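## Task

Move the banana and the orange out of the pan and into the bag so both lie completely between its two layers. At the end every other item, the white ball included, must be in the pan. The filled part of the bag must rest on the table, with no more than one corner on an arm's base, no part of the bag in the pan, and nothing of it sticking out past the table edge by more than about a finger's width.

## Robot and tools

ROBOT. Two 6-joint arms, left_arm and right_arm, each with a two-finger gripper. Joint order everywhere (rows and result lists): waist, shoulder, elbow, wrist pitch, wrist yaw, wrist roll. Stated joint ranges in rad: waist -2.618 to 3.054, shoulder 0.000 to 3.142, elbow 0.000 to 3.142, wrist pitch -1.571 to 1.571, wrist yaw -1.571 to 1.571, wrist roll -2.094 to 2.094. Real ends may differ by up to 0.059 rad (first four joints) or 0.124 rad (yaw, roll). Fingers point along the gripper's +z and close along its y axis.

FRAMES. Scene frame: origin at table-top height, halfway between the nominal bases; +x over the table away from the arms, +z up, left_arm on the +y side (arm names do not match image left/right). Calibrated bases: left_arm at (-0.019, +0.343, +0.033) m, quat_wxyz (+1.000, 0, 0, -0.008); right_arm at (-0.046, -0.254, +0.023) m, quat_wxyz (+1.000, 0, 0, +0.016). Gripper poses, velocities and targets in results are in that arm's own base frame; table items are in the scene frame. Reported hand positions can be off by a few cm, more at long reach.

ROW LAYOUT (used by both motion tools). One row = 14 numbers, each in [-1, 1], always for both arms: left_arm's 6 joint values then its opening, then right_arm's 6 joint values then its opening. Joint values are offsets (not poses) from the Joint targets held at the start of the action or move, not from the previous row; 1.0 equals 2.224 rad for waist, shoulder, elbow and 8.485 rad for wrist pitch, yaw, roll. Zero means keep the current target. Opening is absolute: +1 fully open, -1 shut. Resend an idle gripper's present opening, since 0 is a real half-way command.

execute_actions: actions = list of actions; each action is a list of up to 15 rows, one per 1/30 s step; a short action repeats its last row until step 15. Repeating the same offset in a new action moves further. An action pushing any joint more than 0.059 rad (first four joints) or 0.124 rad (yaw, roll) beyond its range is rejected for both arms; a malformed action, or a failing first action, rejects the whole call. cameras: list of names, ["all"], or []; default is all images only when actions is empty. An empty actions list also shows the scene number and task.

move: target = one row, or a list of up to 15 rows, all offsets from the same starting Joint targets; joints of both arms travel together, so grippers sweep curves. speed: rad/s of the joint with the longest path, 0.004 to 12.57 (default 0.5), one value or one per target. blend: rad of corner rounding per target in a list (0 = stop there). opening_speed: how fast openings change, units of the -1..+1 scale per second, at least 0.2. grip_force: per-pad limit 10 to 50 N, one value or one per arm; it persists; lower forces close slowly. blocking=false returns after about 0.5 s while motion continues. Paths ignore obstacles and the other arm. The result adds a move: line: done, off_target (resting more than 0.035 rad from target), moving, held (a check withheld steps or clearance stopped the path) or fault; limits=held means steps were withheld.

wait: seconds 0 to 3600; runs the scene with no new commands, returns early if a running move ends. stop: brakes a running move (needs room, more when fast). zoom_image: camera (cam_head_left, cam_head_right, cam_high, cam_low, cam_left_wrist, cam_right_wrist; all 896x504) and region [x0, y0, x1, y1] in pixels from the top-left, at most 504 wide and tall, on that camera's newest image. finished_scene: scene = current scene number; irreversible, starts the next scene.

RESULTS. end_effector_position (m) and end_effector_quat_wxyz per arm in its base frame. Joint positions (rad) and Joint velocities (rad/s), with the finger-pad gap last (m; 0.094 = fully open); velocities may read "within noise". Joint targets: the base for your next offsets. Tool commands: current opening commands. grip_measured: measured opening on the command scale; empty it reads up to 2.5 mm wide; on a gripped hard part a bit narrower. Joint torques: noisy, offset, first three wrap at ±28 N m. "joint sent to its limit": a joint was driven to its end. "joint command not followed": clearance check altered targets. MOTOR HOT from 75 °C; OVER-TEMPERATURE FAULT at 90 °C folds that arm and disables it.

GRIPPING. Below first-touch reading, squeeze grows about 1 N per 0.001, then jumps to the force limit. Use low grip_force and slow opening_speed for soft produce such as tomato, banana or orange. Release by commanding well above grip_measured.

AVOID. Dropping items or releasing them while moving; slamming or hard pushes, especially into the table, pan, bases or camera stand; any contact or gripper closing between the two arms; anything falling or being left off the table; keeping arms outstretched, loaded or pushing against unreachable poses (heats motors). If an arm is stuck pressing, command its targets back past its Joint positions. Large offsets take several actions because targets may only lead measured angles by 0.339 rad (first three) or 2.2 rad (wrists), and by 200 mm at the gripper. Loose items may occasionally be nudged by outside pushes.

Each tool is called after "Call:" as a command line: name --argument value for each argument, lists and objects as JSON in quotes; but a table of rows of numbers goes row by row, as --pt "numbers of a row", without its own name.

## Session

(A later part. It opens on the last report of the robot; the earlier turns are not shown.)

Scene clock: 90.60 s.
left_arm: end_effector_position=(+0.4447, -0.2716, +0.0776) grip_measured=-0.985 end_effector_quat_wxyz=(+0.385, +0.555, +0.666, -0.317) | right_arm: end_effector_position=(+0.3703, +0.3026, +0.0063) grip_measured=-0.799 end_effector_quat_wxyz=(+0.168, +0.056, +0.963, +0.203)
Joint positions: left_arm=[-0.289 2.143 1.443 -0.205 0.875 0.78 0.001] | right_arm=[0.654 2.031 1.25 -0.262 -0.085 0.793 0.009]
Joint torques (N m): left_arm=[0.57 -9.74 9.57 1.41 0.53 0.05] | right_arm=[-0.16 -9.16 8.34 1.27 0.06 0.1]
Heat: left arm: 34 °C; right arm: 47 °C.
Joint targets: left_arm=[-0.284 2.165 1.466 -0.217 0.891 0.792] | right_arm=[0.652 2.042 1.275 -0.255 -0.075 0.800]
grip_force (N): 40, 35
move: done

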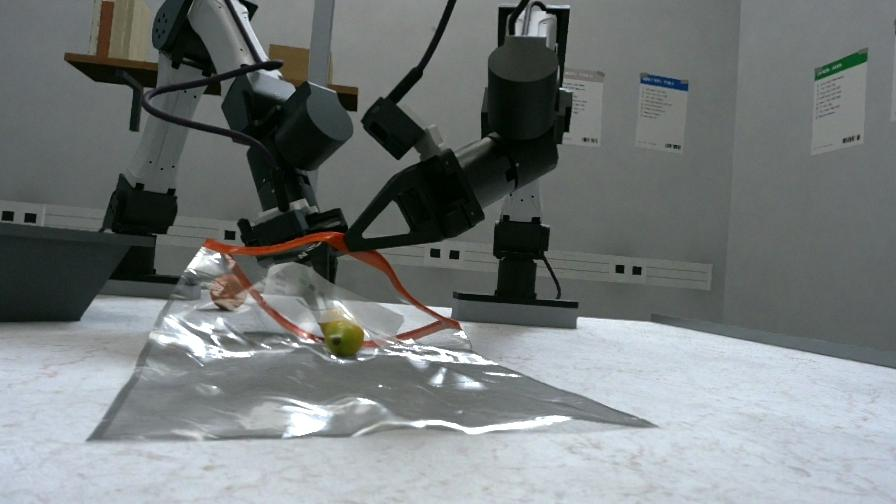

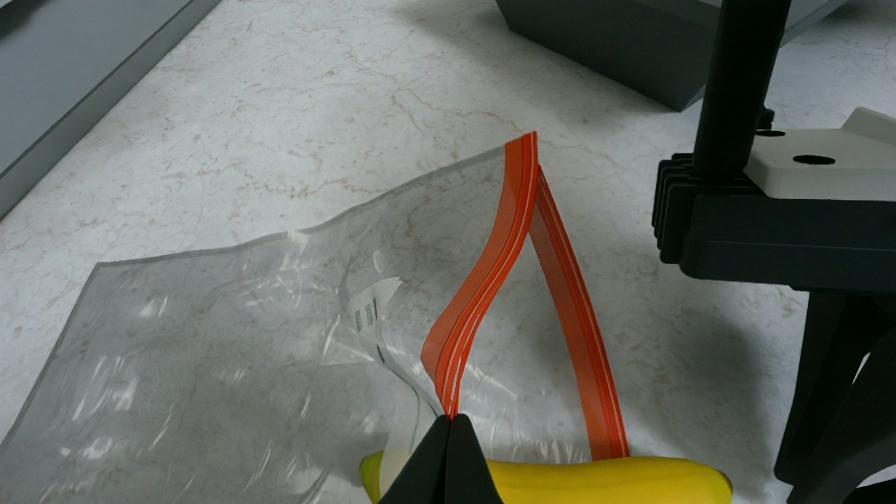

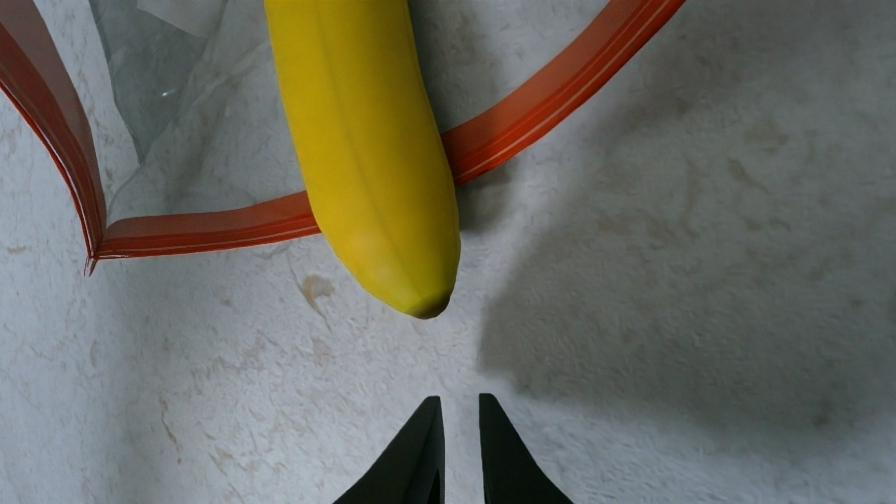

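Call:
move --pt "0 0 0 0 0 0 -1 -0.0306 0.0832 0.1340 -0.0177 -0.0068 -0.0106 -0.8" --speed 0.25 --cameras '["cam_low","cam_left_wrist","cam_right_wrist"]'

Scene clock: 92.27 s.
left_arm: end_effector_position=(+0.4447, -0.2716, +0.0776) grip_measured=-0.985 end_effector_quat_wxyz=(+0.385, +0.555, +0.666, -0.317) | right_arm: end_effector_position=(+0.4152, +0.3108, +0.0060) grip_measured=-0.799 end_effector_quat_wxyz=(+0.165, +0.053, +0.964, +0.200)
Joint positions: left_arm=[-0.289 2.143 1.443 -0.205 0.875 0.78 0.001] | right_arm=[0.606 2.174 1.483 -0.366 -0.109 0.744 0.009]
Joint torques (N m): left_arm=[0.58 -9.74 9.55 1.41 0.54 0.04] | right_arm=[-0.02 -11.56 6.04 1.2 -0.04 0.03]
Heat: left arm: 34 °C; right arm: 47 °C.
Joint targets: left_arm=[-0.284 2.165 1.466 -0.217 0.891 0.792] | right_arm=[0.607 2.173 1.481 -0.363 -0.108 0.745]
grip_force (N): 40, 35
move: held (right_arm; a check stopped the path); limits=held; right_arm: the elbow is farthest, 0.090 rad from its target
joint command not followed: on one or more control steps a check withheld the commanded joint targets of the right arm, and it was not sent them on those steps.
cause: the commanded joint targets, or the way to them, would bring a part of the robot too close to another arm (this arm's wrist (the part past the wrist pitch) and the left arm's wrist camera, 7 mm apart when this arm was first held).

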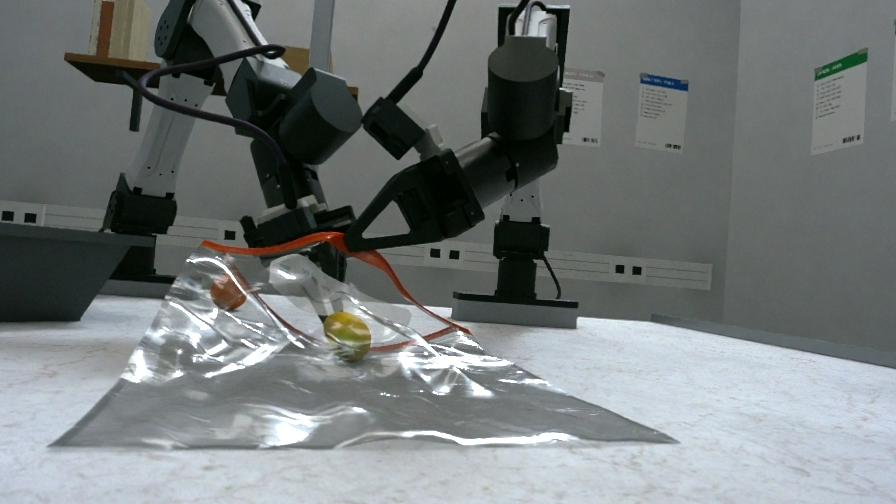

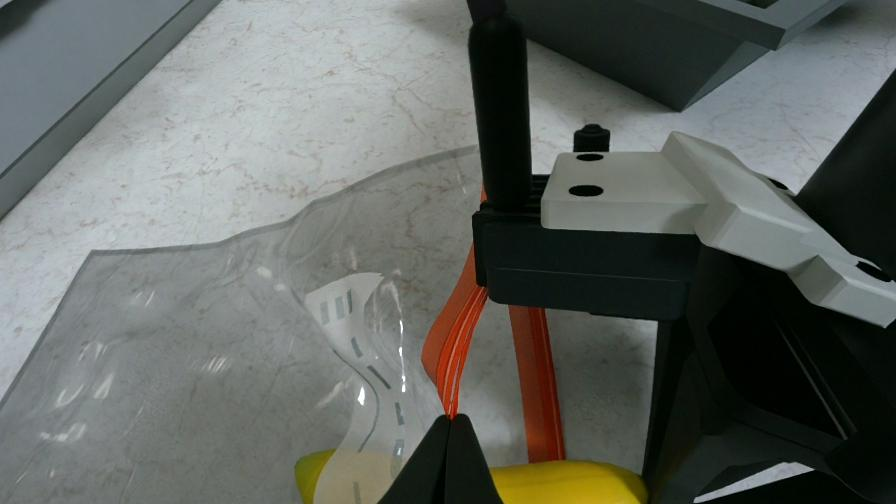

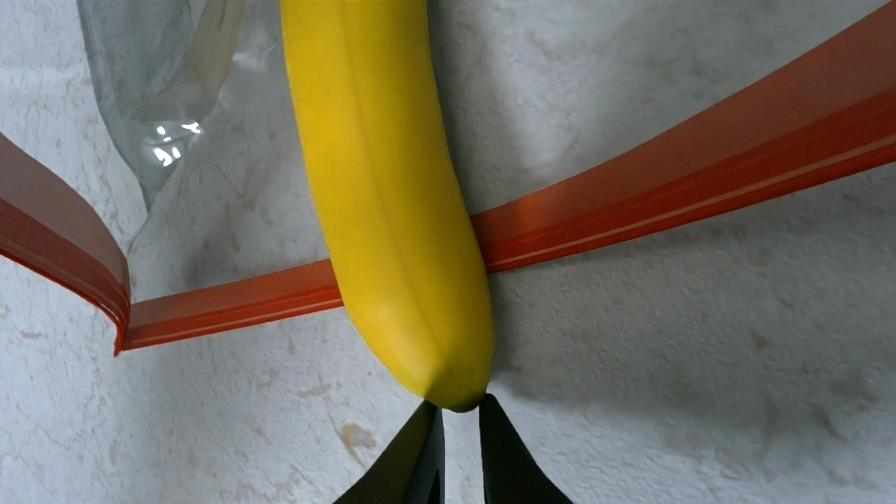

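Call:
move --target '[0,-0.0674,0.0198,-0.0172,0,0,-1, 0,0,0,0,0,0,-0.8]' --speed 0.2 --cameras '["cam_low","cam_left_wrist","cam_right_wrist"]'

Scene clock: 94.13 s.
left_arm: end_effector_position=(+0.4363, -0.2691, +0.1251) grip_measured=-0.985 end_effector_quat_wxyz=(+0.385, +0.556, +0.666, -0.316) | right_arm: end_effector_position=(+0.4151, +0.3108, +0.0059) grip_measured=-0.799 end_effector_quat_wxyz=(+0.165, +0.053, +0.964, +0.199)
Joint positions: left_arm=[-0.289 2.044 1.49 -0.351 0.875 0.781 0.001] | right_arm=[0.606 2.174 1.483 -0.366 -0.109 0.744 0.009]
Joint torques (N m): left_arm=[0.57 -13.22 9.62 1.43 0.54 0.06] | right_arm=[0.08 -11.55 6.24 1.18 -0.04 0.03]
Heat: left arm: 35 °C; right arm: 47 °C.
Joint targets: left_arm=[-0.284 2.015 1.510 -0.363 0.891 0.792] | right_arm=[0.607 2.173 1.481 -0.364 -0.108 0.745]
grip_force (N): 40, 35
move: done

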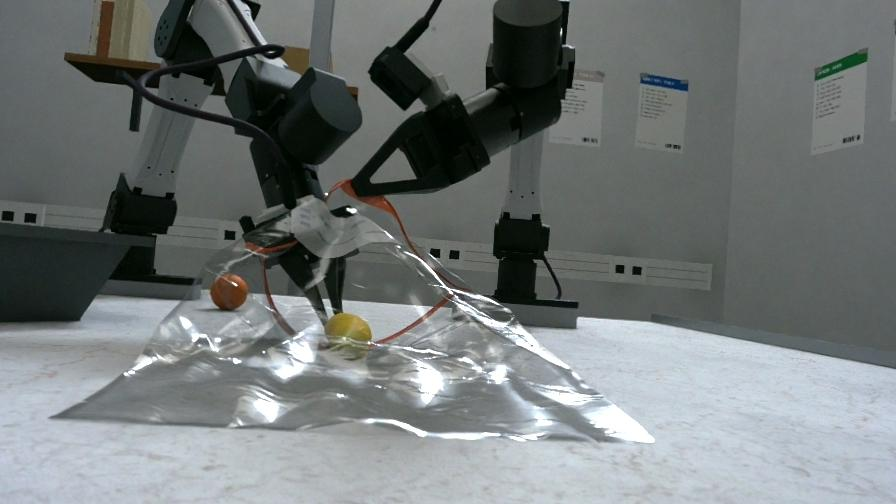

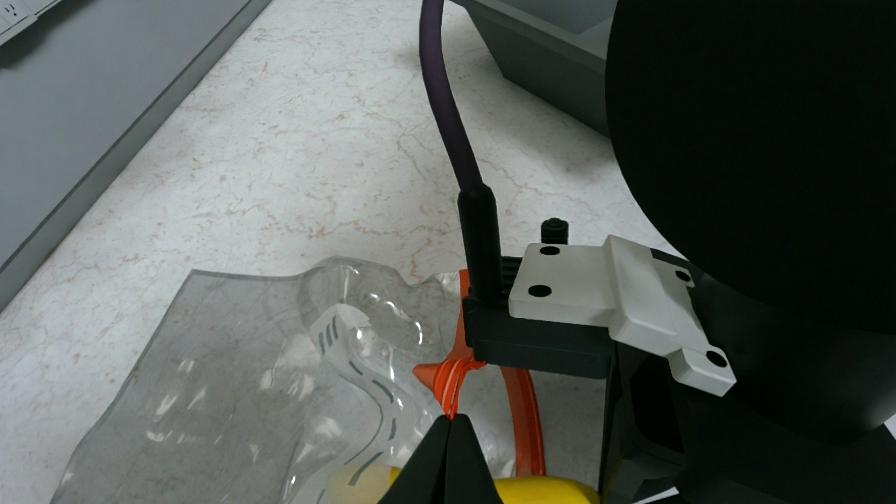

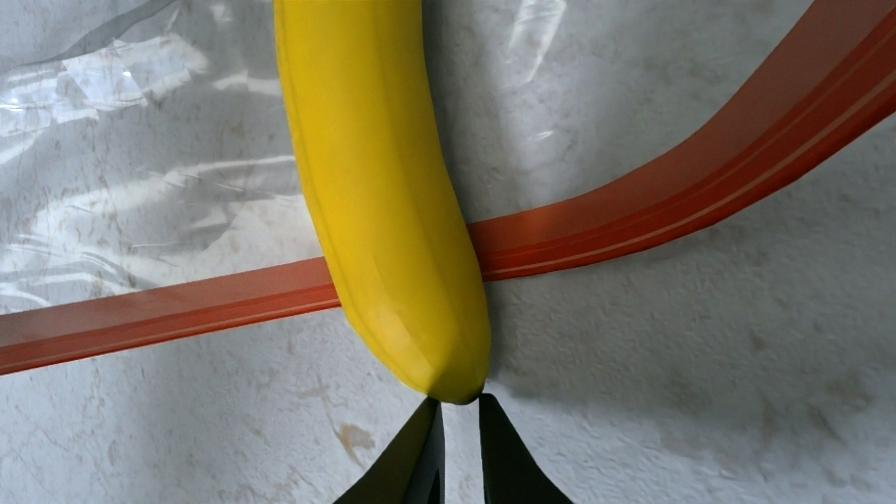

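Call:
move --target '[0,-0.0200,0.0643,-0.0217,0,0,-1, 0,0,0,0,0,0,-0.8]' --speed 0.2 --cameras '["cam_low","cam_left_wrist","cam_right_wrist"]'

Scene clock: 96.50 s.
left_arm: end_effector_position=(+0.4363, -0.2691, +0.1739) grip_measured=-0.985 end_effector_quat_wxyz=(+0.384, +0.555, +0.666, -0.317) | right_arm: end_effector_position=(+0.4151, +0.3108, +0.0059) grip_measured=-0.799 end_effector_quat_wxyz=(+0.165, +0.053, +0.964, +0.199)
Joint positions: left_arm=[-0.289 2.003 1.631 -0.535 0.875 0.781 0.001] | right_arm=[0.606 2.174 1.483 -0.366 -0.109 0.744 0.009]
Joint torques (N m): left_arm=[0.59 -13.41 10.15 1.42 0.54 0.06] | right_arm=[0.05 -11.44 6.22 1.21 -0.04 0.03]
Heat: left arm: 36 °C; right arm: 47 °C.
Joint targets: left_arm=[-0.284 1.970 1.653 -0.547 0.891 0.792] | right_arm=[0.607 2.173 1.481 -0.364 -0.108 0.745]
grip_force (N): 40, 35
move: done

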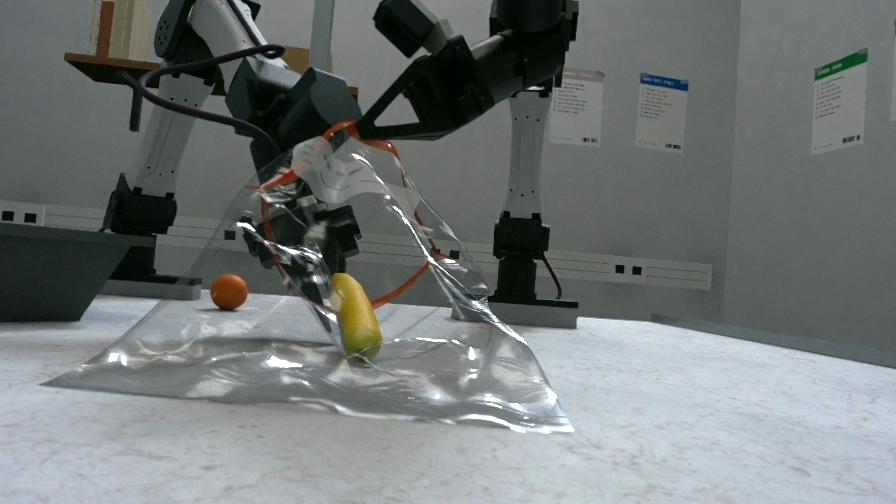

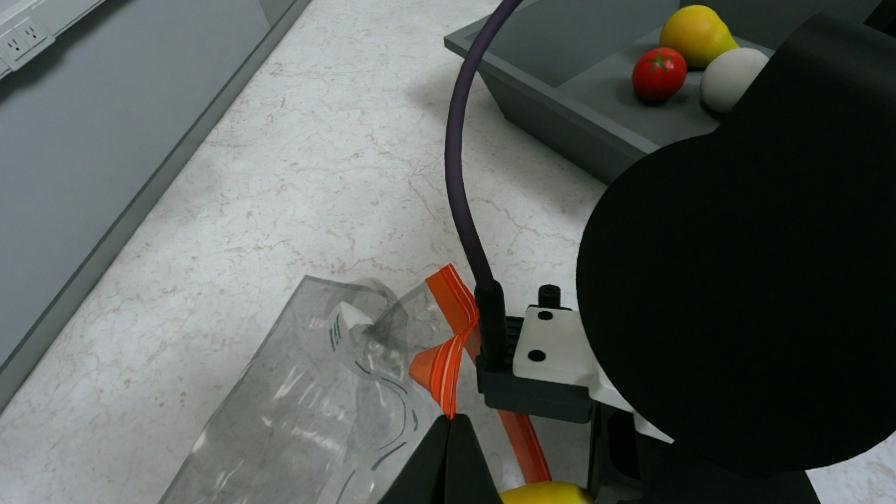

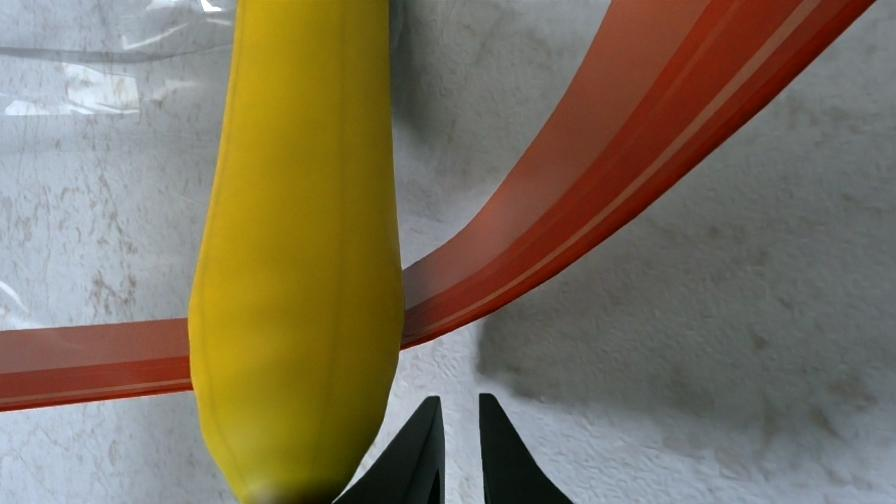

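Call:
move --target '[0,-0.0040,0.0845,-0.0230,0,0,-1, 0,0,0,0,0,0,-0.8]' --speed 0.2 --cameras '["cam_low","cam_left_wrist","cam_right_wrist"]'

Scene clock: 98.47 s.
left_arm: end_effector_position=(+0.4360, -0.2690, +0.2230) grip_measured=-0.985 end_effector_quat_wxyz=(+0.383, +0.555, +0.667, -0.317) | right_arm: end_effector_position=(+0.4151, +0.3108, +0.0059) grip_measured=-0.799 end_effector_quat_wxyz=(+0.165, +0.053, +0.964, +0.199)
Joint positions: left_arm=[-0.289 1.996 1.817 -0.731 0.875 0.781 0.001] | right_arm=[0.606 2.174 1.483 -0.366 -0.109 0.744 0.009]
Joint torques (N m): left_arm=[0.58 -13.57 10.18 1.43 0.53 0.04] | right_arm=[0.05 -11.47 6.23 1.21 -0.04 0.03]
Heat: left arm: 37 °C; right arm: 47 °C.
Joint targets: left_arm=[-0.284 1.961 1.841 -0.743 0.891 0.792] | right_arm=[0.607 2.173 1.481 -0.364 -0.108 0.745]
grip_force (N): 40, 35
move: done

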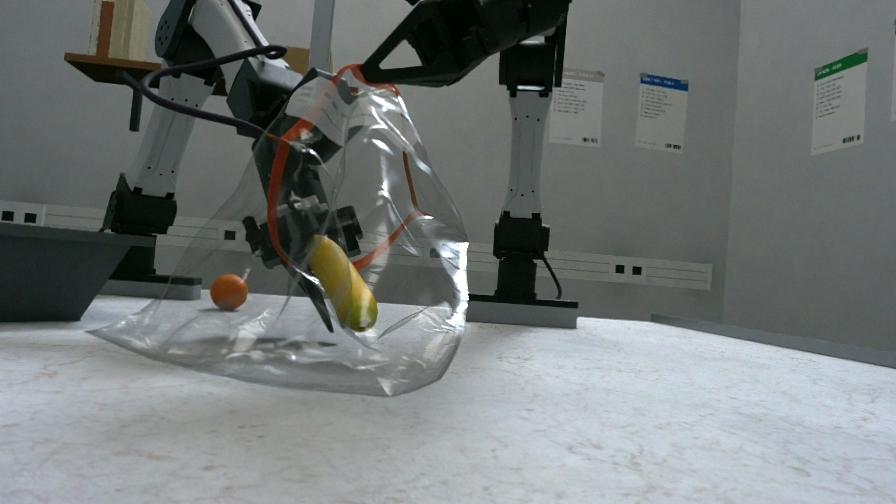

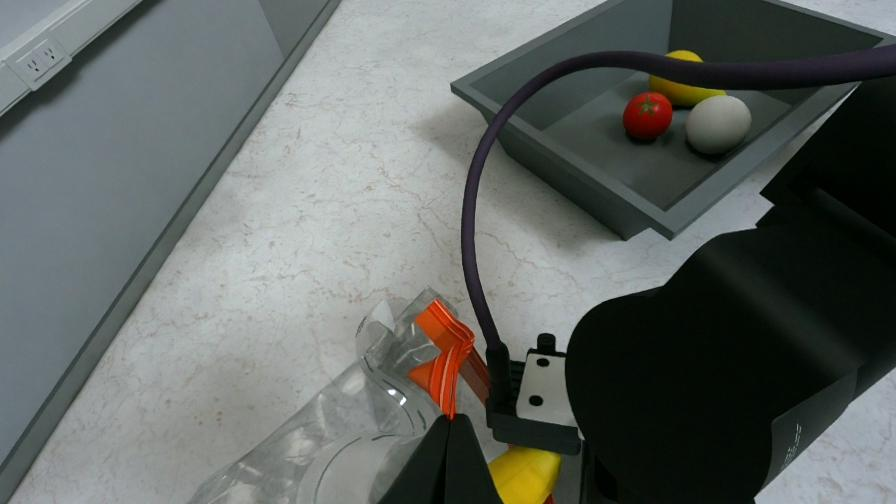

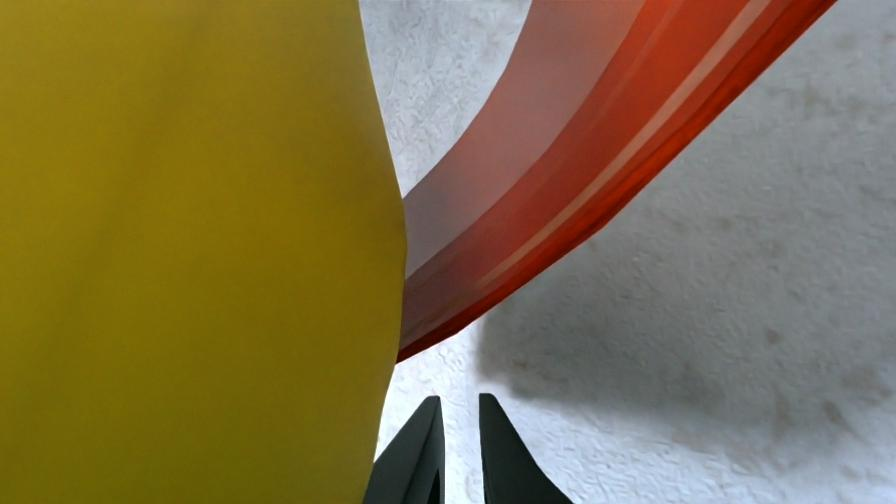

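Call:
move --target '[0,0,0,0,0,0,-1, 0.0094,-0.2203,-0.1515,-0.0137,0.0013,0.0025,-0.8]' --speed 0.3 --cameras '["cam_low","cam_left_wrist","cam_right_wrist","cam_high"]'

Scene clock: 101.30 s.
left_arm: end_effector_position=(+0.4359, -0.2690, +0.2228) grip_measured=-0.985 end_effector_quat_wxyz=(+0.382, +0.555, +0.667, -0.318) | right_arm: end_effector_position=(+0.3316, +0.2598, +0.0793) grip_measured=-0.799 end_effector_quat_wxyz=(+0.166, +0.053, +0.963, +0.204)
Joint positions: left_arm=[-0.289 1.996 1.817 -0.732 0.875 0.781 0.001] | right_arm=[0.62 1.718 1.15 -0.48 -0.107 0.759 0.009]
Joint torques (N m): left_arm=[0.58 -13.48 10.36 1.43 0.54 0.05] | right_arm=[0.72 -10.86 6.19 1.21 0.06 0.11]
Heat: left arm: 37 °C; right arm: 48 °C.
Joint targets: left_arm=[-0.284 1.961 1.841 -0.742 0.891 0.792] | right_arm=[0.627 1.683 1.144 -0.480 -0.097 0.766]
grip_force (N): 40, 35
move: done
Images, in order (width x height): cam_high 896x504, cam_low 896x504, cam_left_wrist 896x504, cam_right_wrist 896x504.

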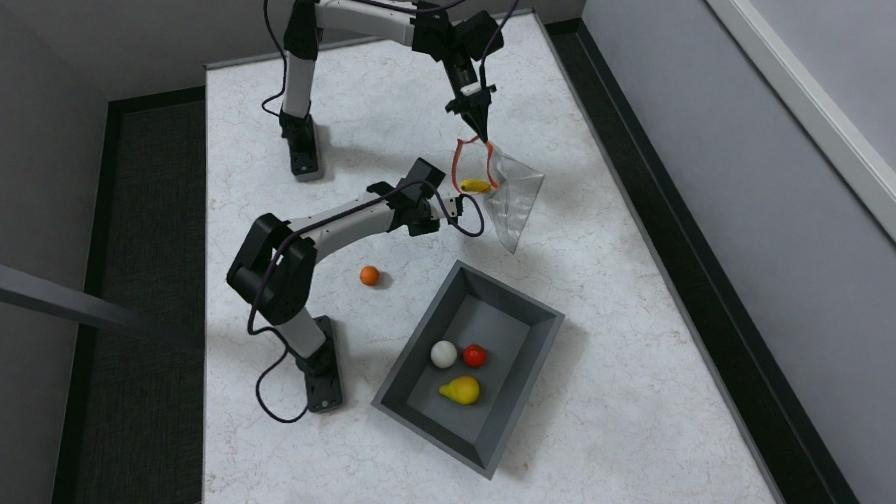

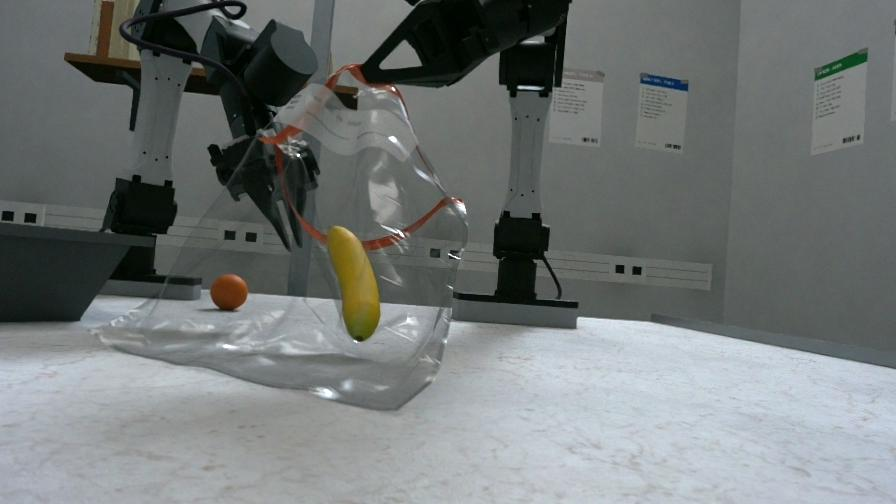

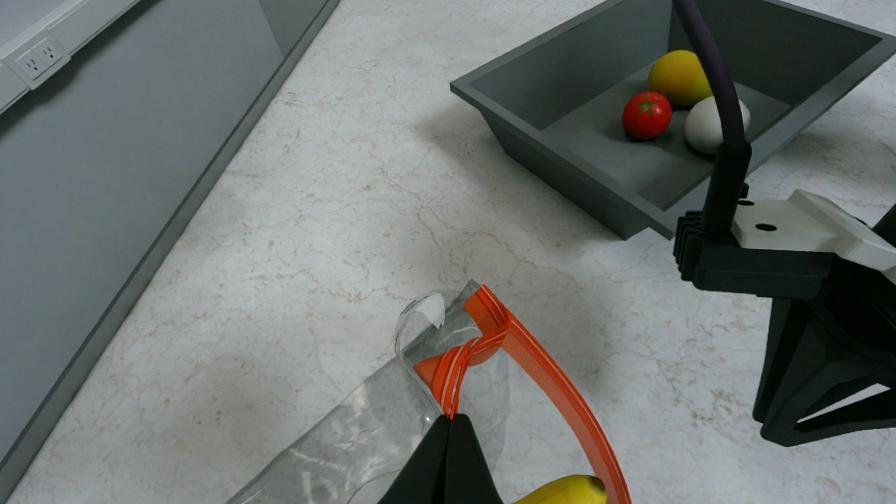

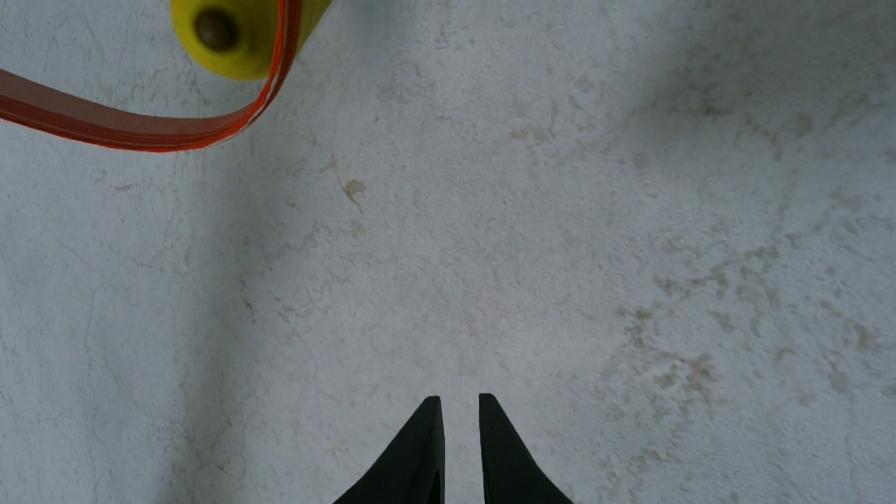

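Call:
move --target '[0,0,0.0737,-0.0186,0,0,-1, 0.1219,-0.1434,-0.0634,-0.0852,0.0128,-0.0917,0.5]' --speed 0.45 --cameras '["cam_low","cam_left_wrist","cam_right_wrist","cam_high"]'

Scene clock: 105.07 s.
left_arm: end_effector_position=(+0.4312, -0.2676, +0.2646) grip_measured=-0.985 end_effector_quat_wxyz=(+0.385, +0.556, +0.666, -0.316) | right_arm: end_effector_position=(+0.1386, +0.1712, +0.0901) grip_measured=+0.499 end_effector_quat_wxyz=(-0.002, -0.433, +0.901, -0.002)
Joint positions: left_arm=[-0.289 1.996 1.981 -0.889 0.875 0.781 0.001] | right_arm=[0.892 1.386 1.007 -1.196 0.002 -0.004 0.07]
Joint torques (N m): left_arm=[0.62 -13.34 10.21 1.43 0.53 0.05] | right_arm=[0.7 -6.28 5.61 0.25 0.08 -0.07]
Heat: left arm: 38 °C; right arm: 47 °C.
Joint targets: left_arm=[-0.284 1.961 2.005 -0.900 0.891 0.792] | right_arm=[0.899 1.364 1.003 -1.202 0.012 -0.012]
grip_force (N): 40, 35
move: done
Images, in order (width x height): cam_high 896x504, cam_low 896x504, cam_left_wrist 896x504, cam_right_wrist 896x504.

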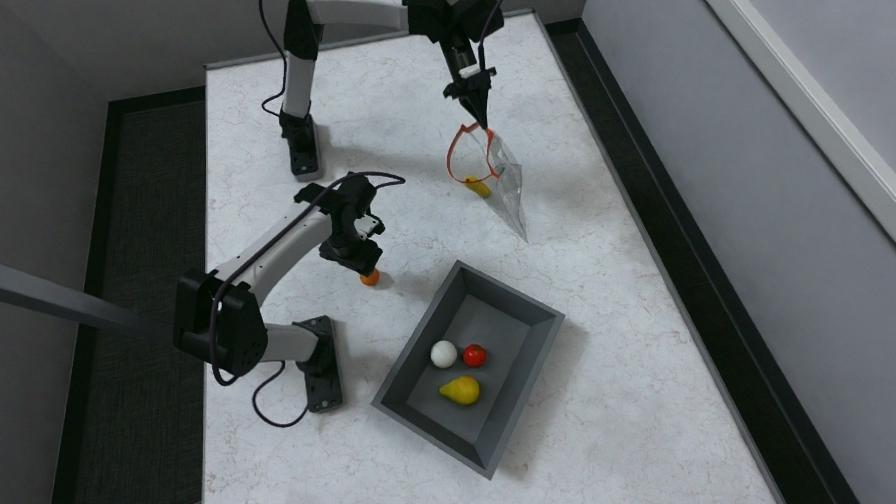

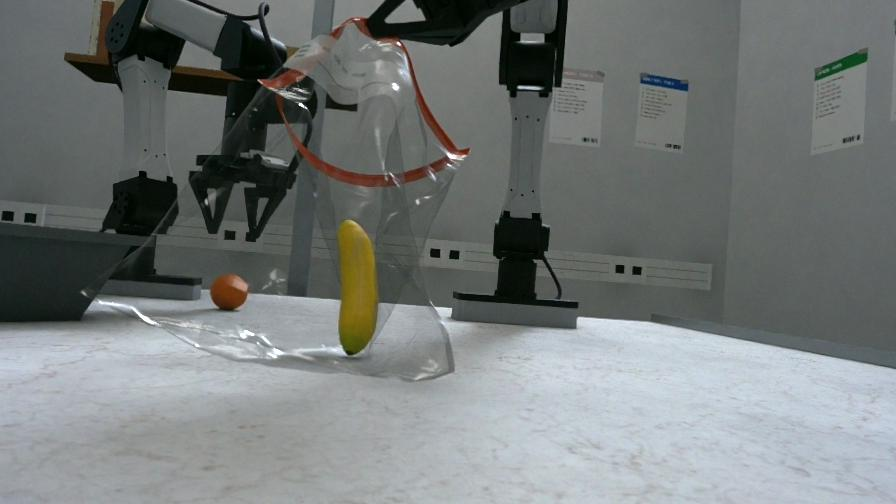

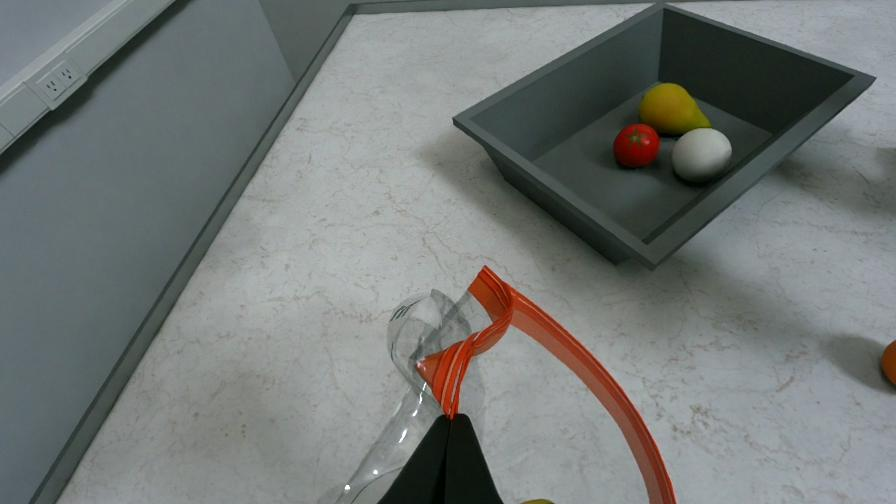

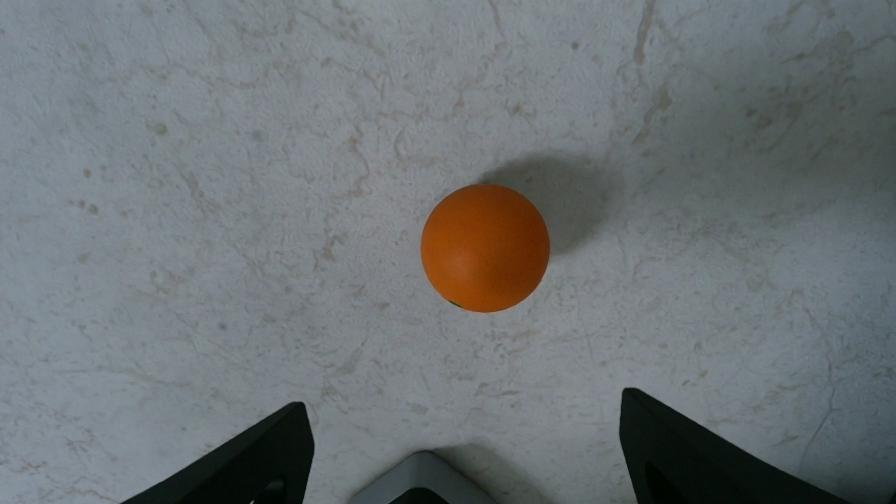

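Call:
move --pt "0 0 0 0 0 0 -1 -0.0234 0.0868 -0.0845 0.0428 0 0 0.5" --pt "0 0 0 0 0 0 -1 -0.0234 0.0868 -0.0845 0.0428 0 0 -0.25" --speed 0.25 --opening_speed 1.2 --grip_force '[40, 25]' --cameras '["cam_low","cam_right_wrist"]'

Scene clock: 110.23 s.
left_arm: end_effector_position=(+0.4312, -0.2676, +0.2646) grip_measured=-0.985 end_effector_quat_wxyz=(+0.385, +0.556, +0.666, -0.316) | right_arm: end_effector_position=(+0.1542, +0.1763, +0.0107) grip_measured=-0.105 end_effector_quat_wxyz=(-0.004, -0.416, +0.909, -0.003)
Joint positions: left_arm=[-0.289 1.996 1.981 -0.889 0.875 0.781 0.001] | right_arm=[0.854 1.548 0.818 -0.85 0.002 -0.005 0.042]
Joint torques (N m): left_arm=[0.58 -13.39 10.18 1.42 0.54 0.05] | right_arm=[-0.68 -4.42 5.22 0.39 0.07 -0.03]
Heat: left arm: 39 °C; right arm: 45 °C.
Joint targets: left_arm=[-0.284 1.961 2.005 -0.900 0.891 0.792] | right_arm=[0.846 1.557 0.816 -0.840 0.012 -0.012]
grip_force (N): 40, 25
move: done

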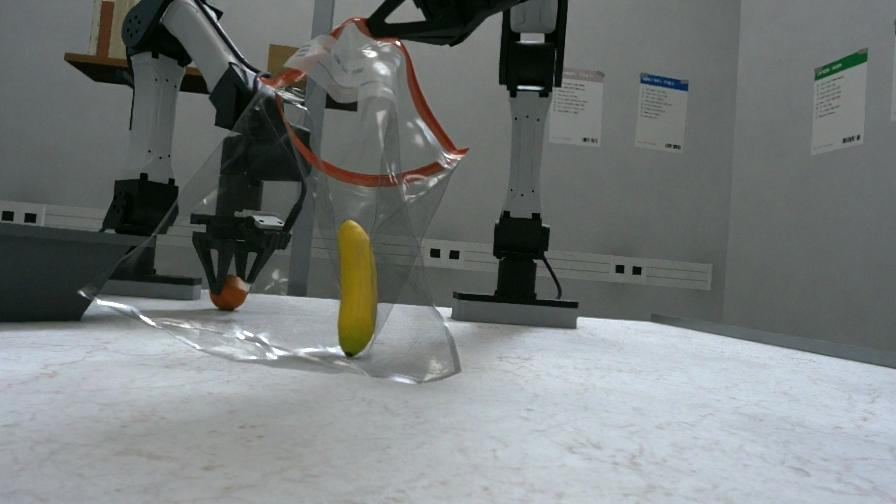

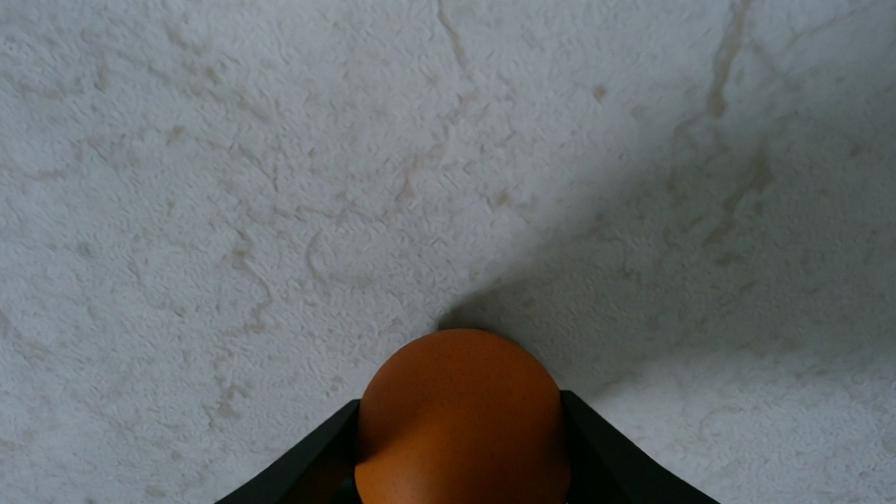

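Call:
move --target '[0,0,0,0,0,0,-1, -0.0198,0.2136,0.6147,-0.0484,0.0264,0.0503,-0.25]' --speed 0.8 --cameras '["cam_low","cam_right_wrist","cam_left_wrist","cam_high"]'

Scene clock: 115.03 s.
left_arm: end_effector_position=(+0.4312, -0.2676, +0.2646) grip_measured=-0.985 end_effector_quat_wxyz=(+0.385, +0.556, +0.666, -0.316) | right_arm: end_effector_position=(+0.3571, +0.3182, +0.2262) grip_measured=-0.116 end_effector_quat_wxyz=(+0.248, -0.168, +0.953, +0.040)
Joint positions: left_arm=[-0.289 1.996 1.981 -0.889 0.875 0.781 0.001] | right_arm=[0.809 2.019 2.157 -1.25 0.224 0.406 0.042]
Joint torques (N m): left_arm=[0.62 -13.35 10.17 1.42 0.54 0.05] | right_arm=[-0.62 -9.36 8.79 1.09 0.27 0.12]
Heat: left arm: 40 °C; right arm: 44 °C.
Joint targets: left_arm=[-0.284 1.961 2.005 -0.900 0.891 0.792] | right_arm=[0.802 2.032 2.183 -1.250 0.236 0.414]
grip_force (N): 40, 25
move: done
Images, in order (width x height): cam_high 896x504, cam_low 896x504, cam_left_wrist 896x504, cam_right_wrist 896x504.

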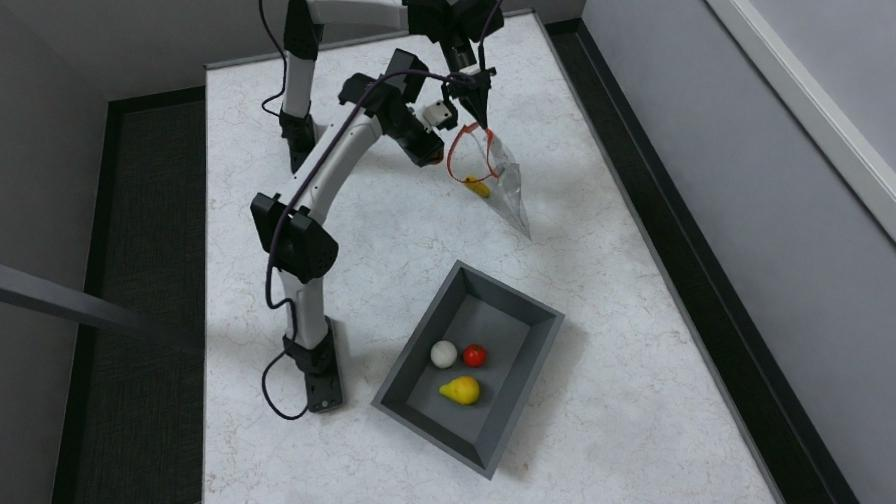

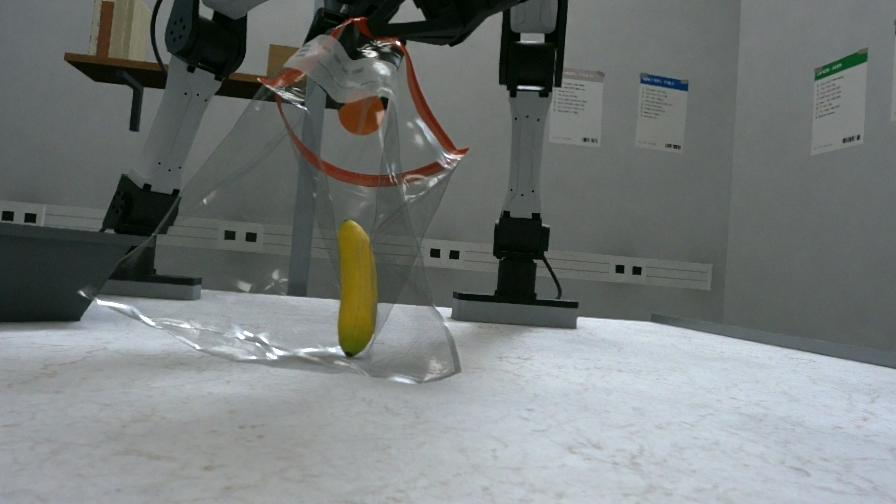

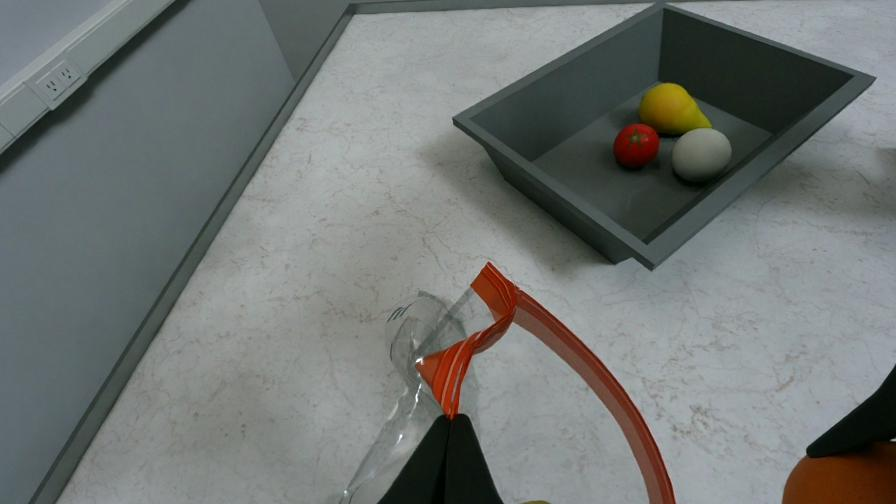

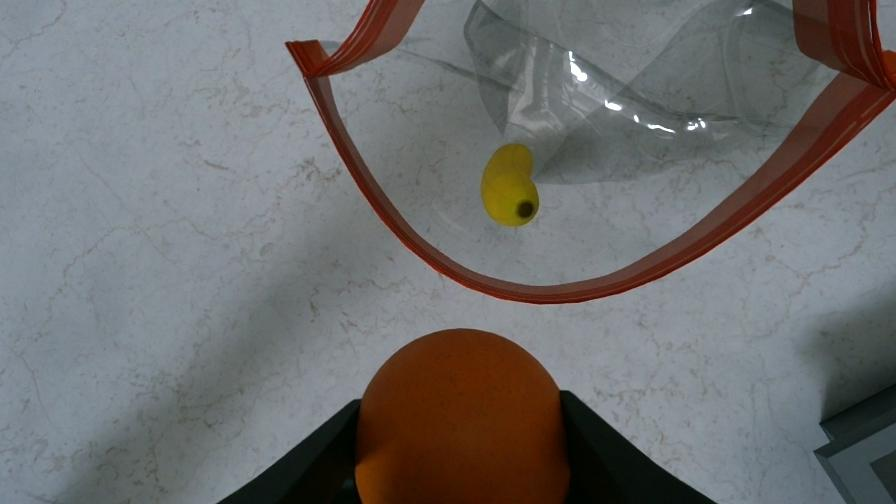

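Call:
move --pt "0 0 0 0 0 0 -1 0.0121 -0.1623 -0.3930 0.1199 0.0203 -0.0181 -0.25" --pt "0 0 0 0 0 0 -1 -0.0153 -0.0567 -0.3170 0.1269 0.0121 -0.0219 -0.25" --speed '[0.6,0.25]' --blend '[0.05,0]' --cameras '["cam_low","cam_right_wrist","cam_left_wrist","cam_high"]'

Scene clock: 121.50 s.
left_arm: end_effector_position=(+0.4312, -0.2676, +0.2646) grip_measured=-0.985 end_effector_quat_wxyz=(+0.385, +0.556, +0.666, -0.316) | right_arm: end_effector_position=(+0.4279, +0.3356, +0.1680) grip_measured=-0.116 end_effector_quat_wxyz=(+0.459, -0.160, +0.870, +0.078)
Joint positions: left_arm=[-0.289 1.996 1.981 -0.889 0.875 0.781 0.001] | right_arm=[0.774 1.895 1.445 -0.195 0.347 0.237 0.042]
Joint torques (N m): left_arm=[0.59 -13.38 10.18 1.42 0.54 0.04] | right_arm=[-0.53 -9.07 10.41 1.97 0.02 -0.09]
Heat: left arm: 41 °C; right arm: 45 °C.
Joint targets: left_arm=[-0.284 1.961 2.005 -0.900 0.891 0.792] | right_arm=[0.768 1.906 1.478 -0.174 0.338 0.229]
grip_force (N): 40, 25
move: done
Images, in order (width x height): cam_high 896x504, cam_low 896x504, cam_left_wrist 896x504, cam_right_wrist 896x504.

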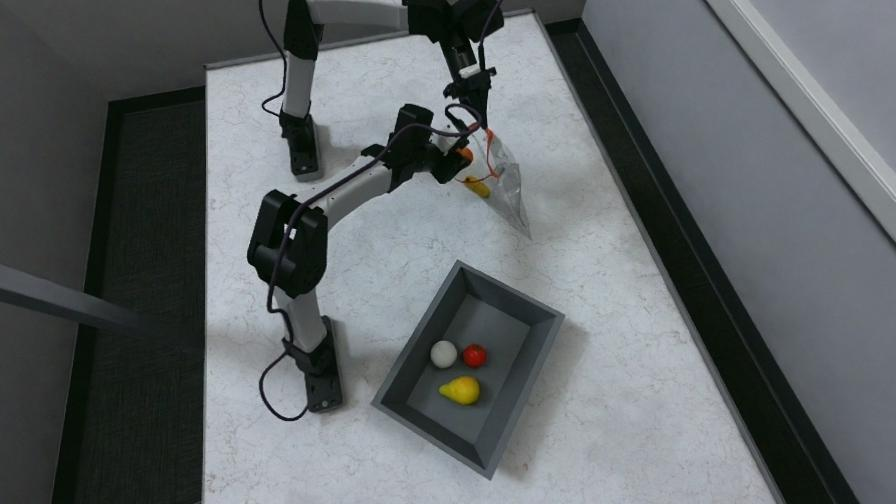

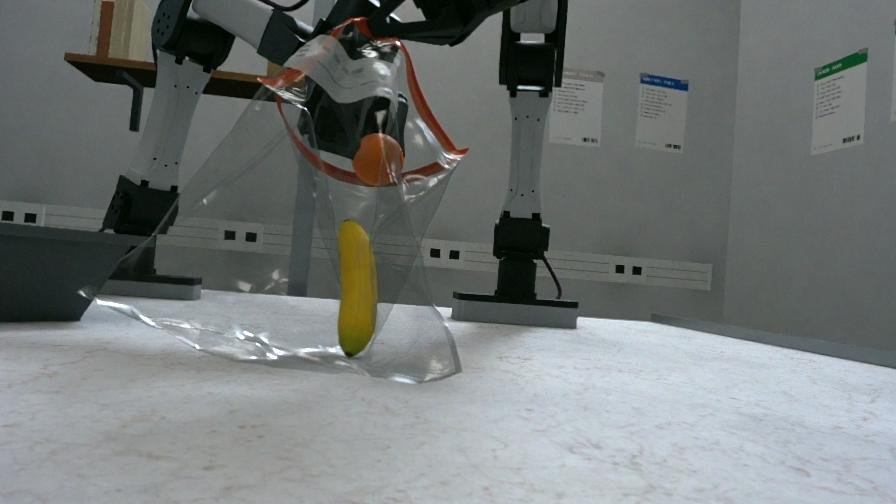

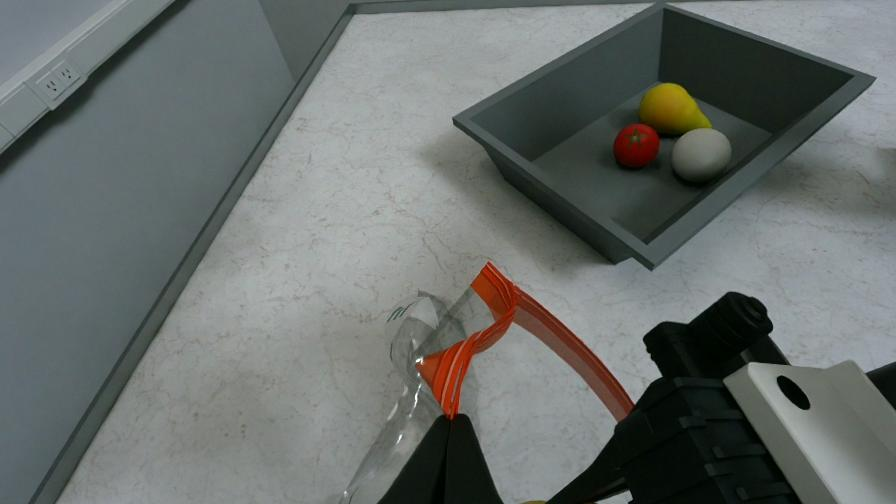

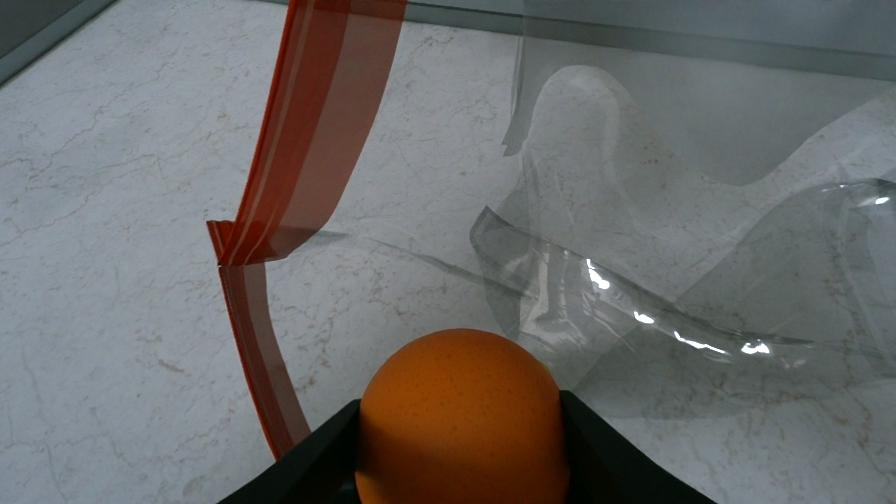

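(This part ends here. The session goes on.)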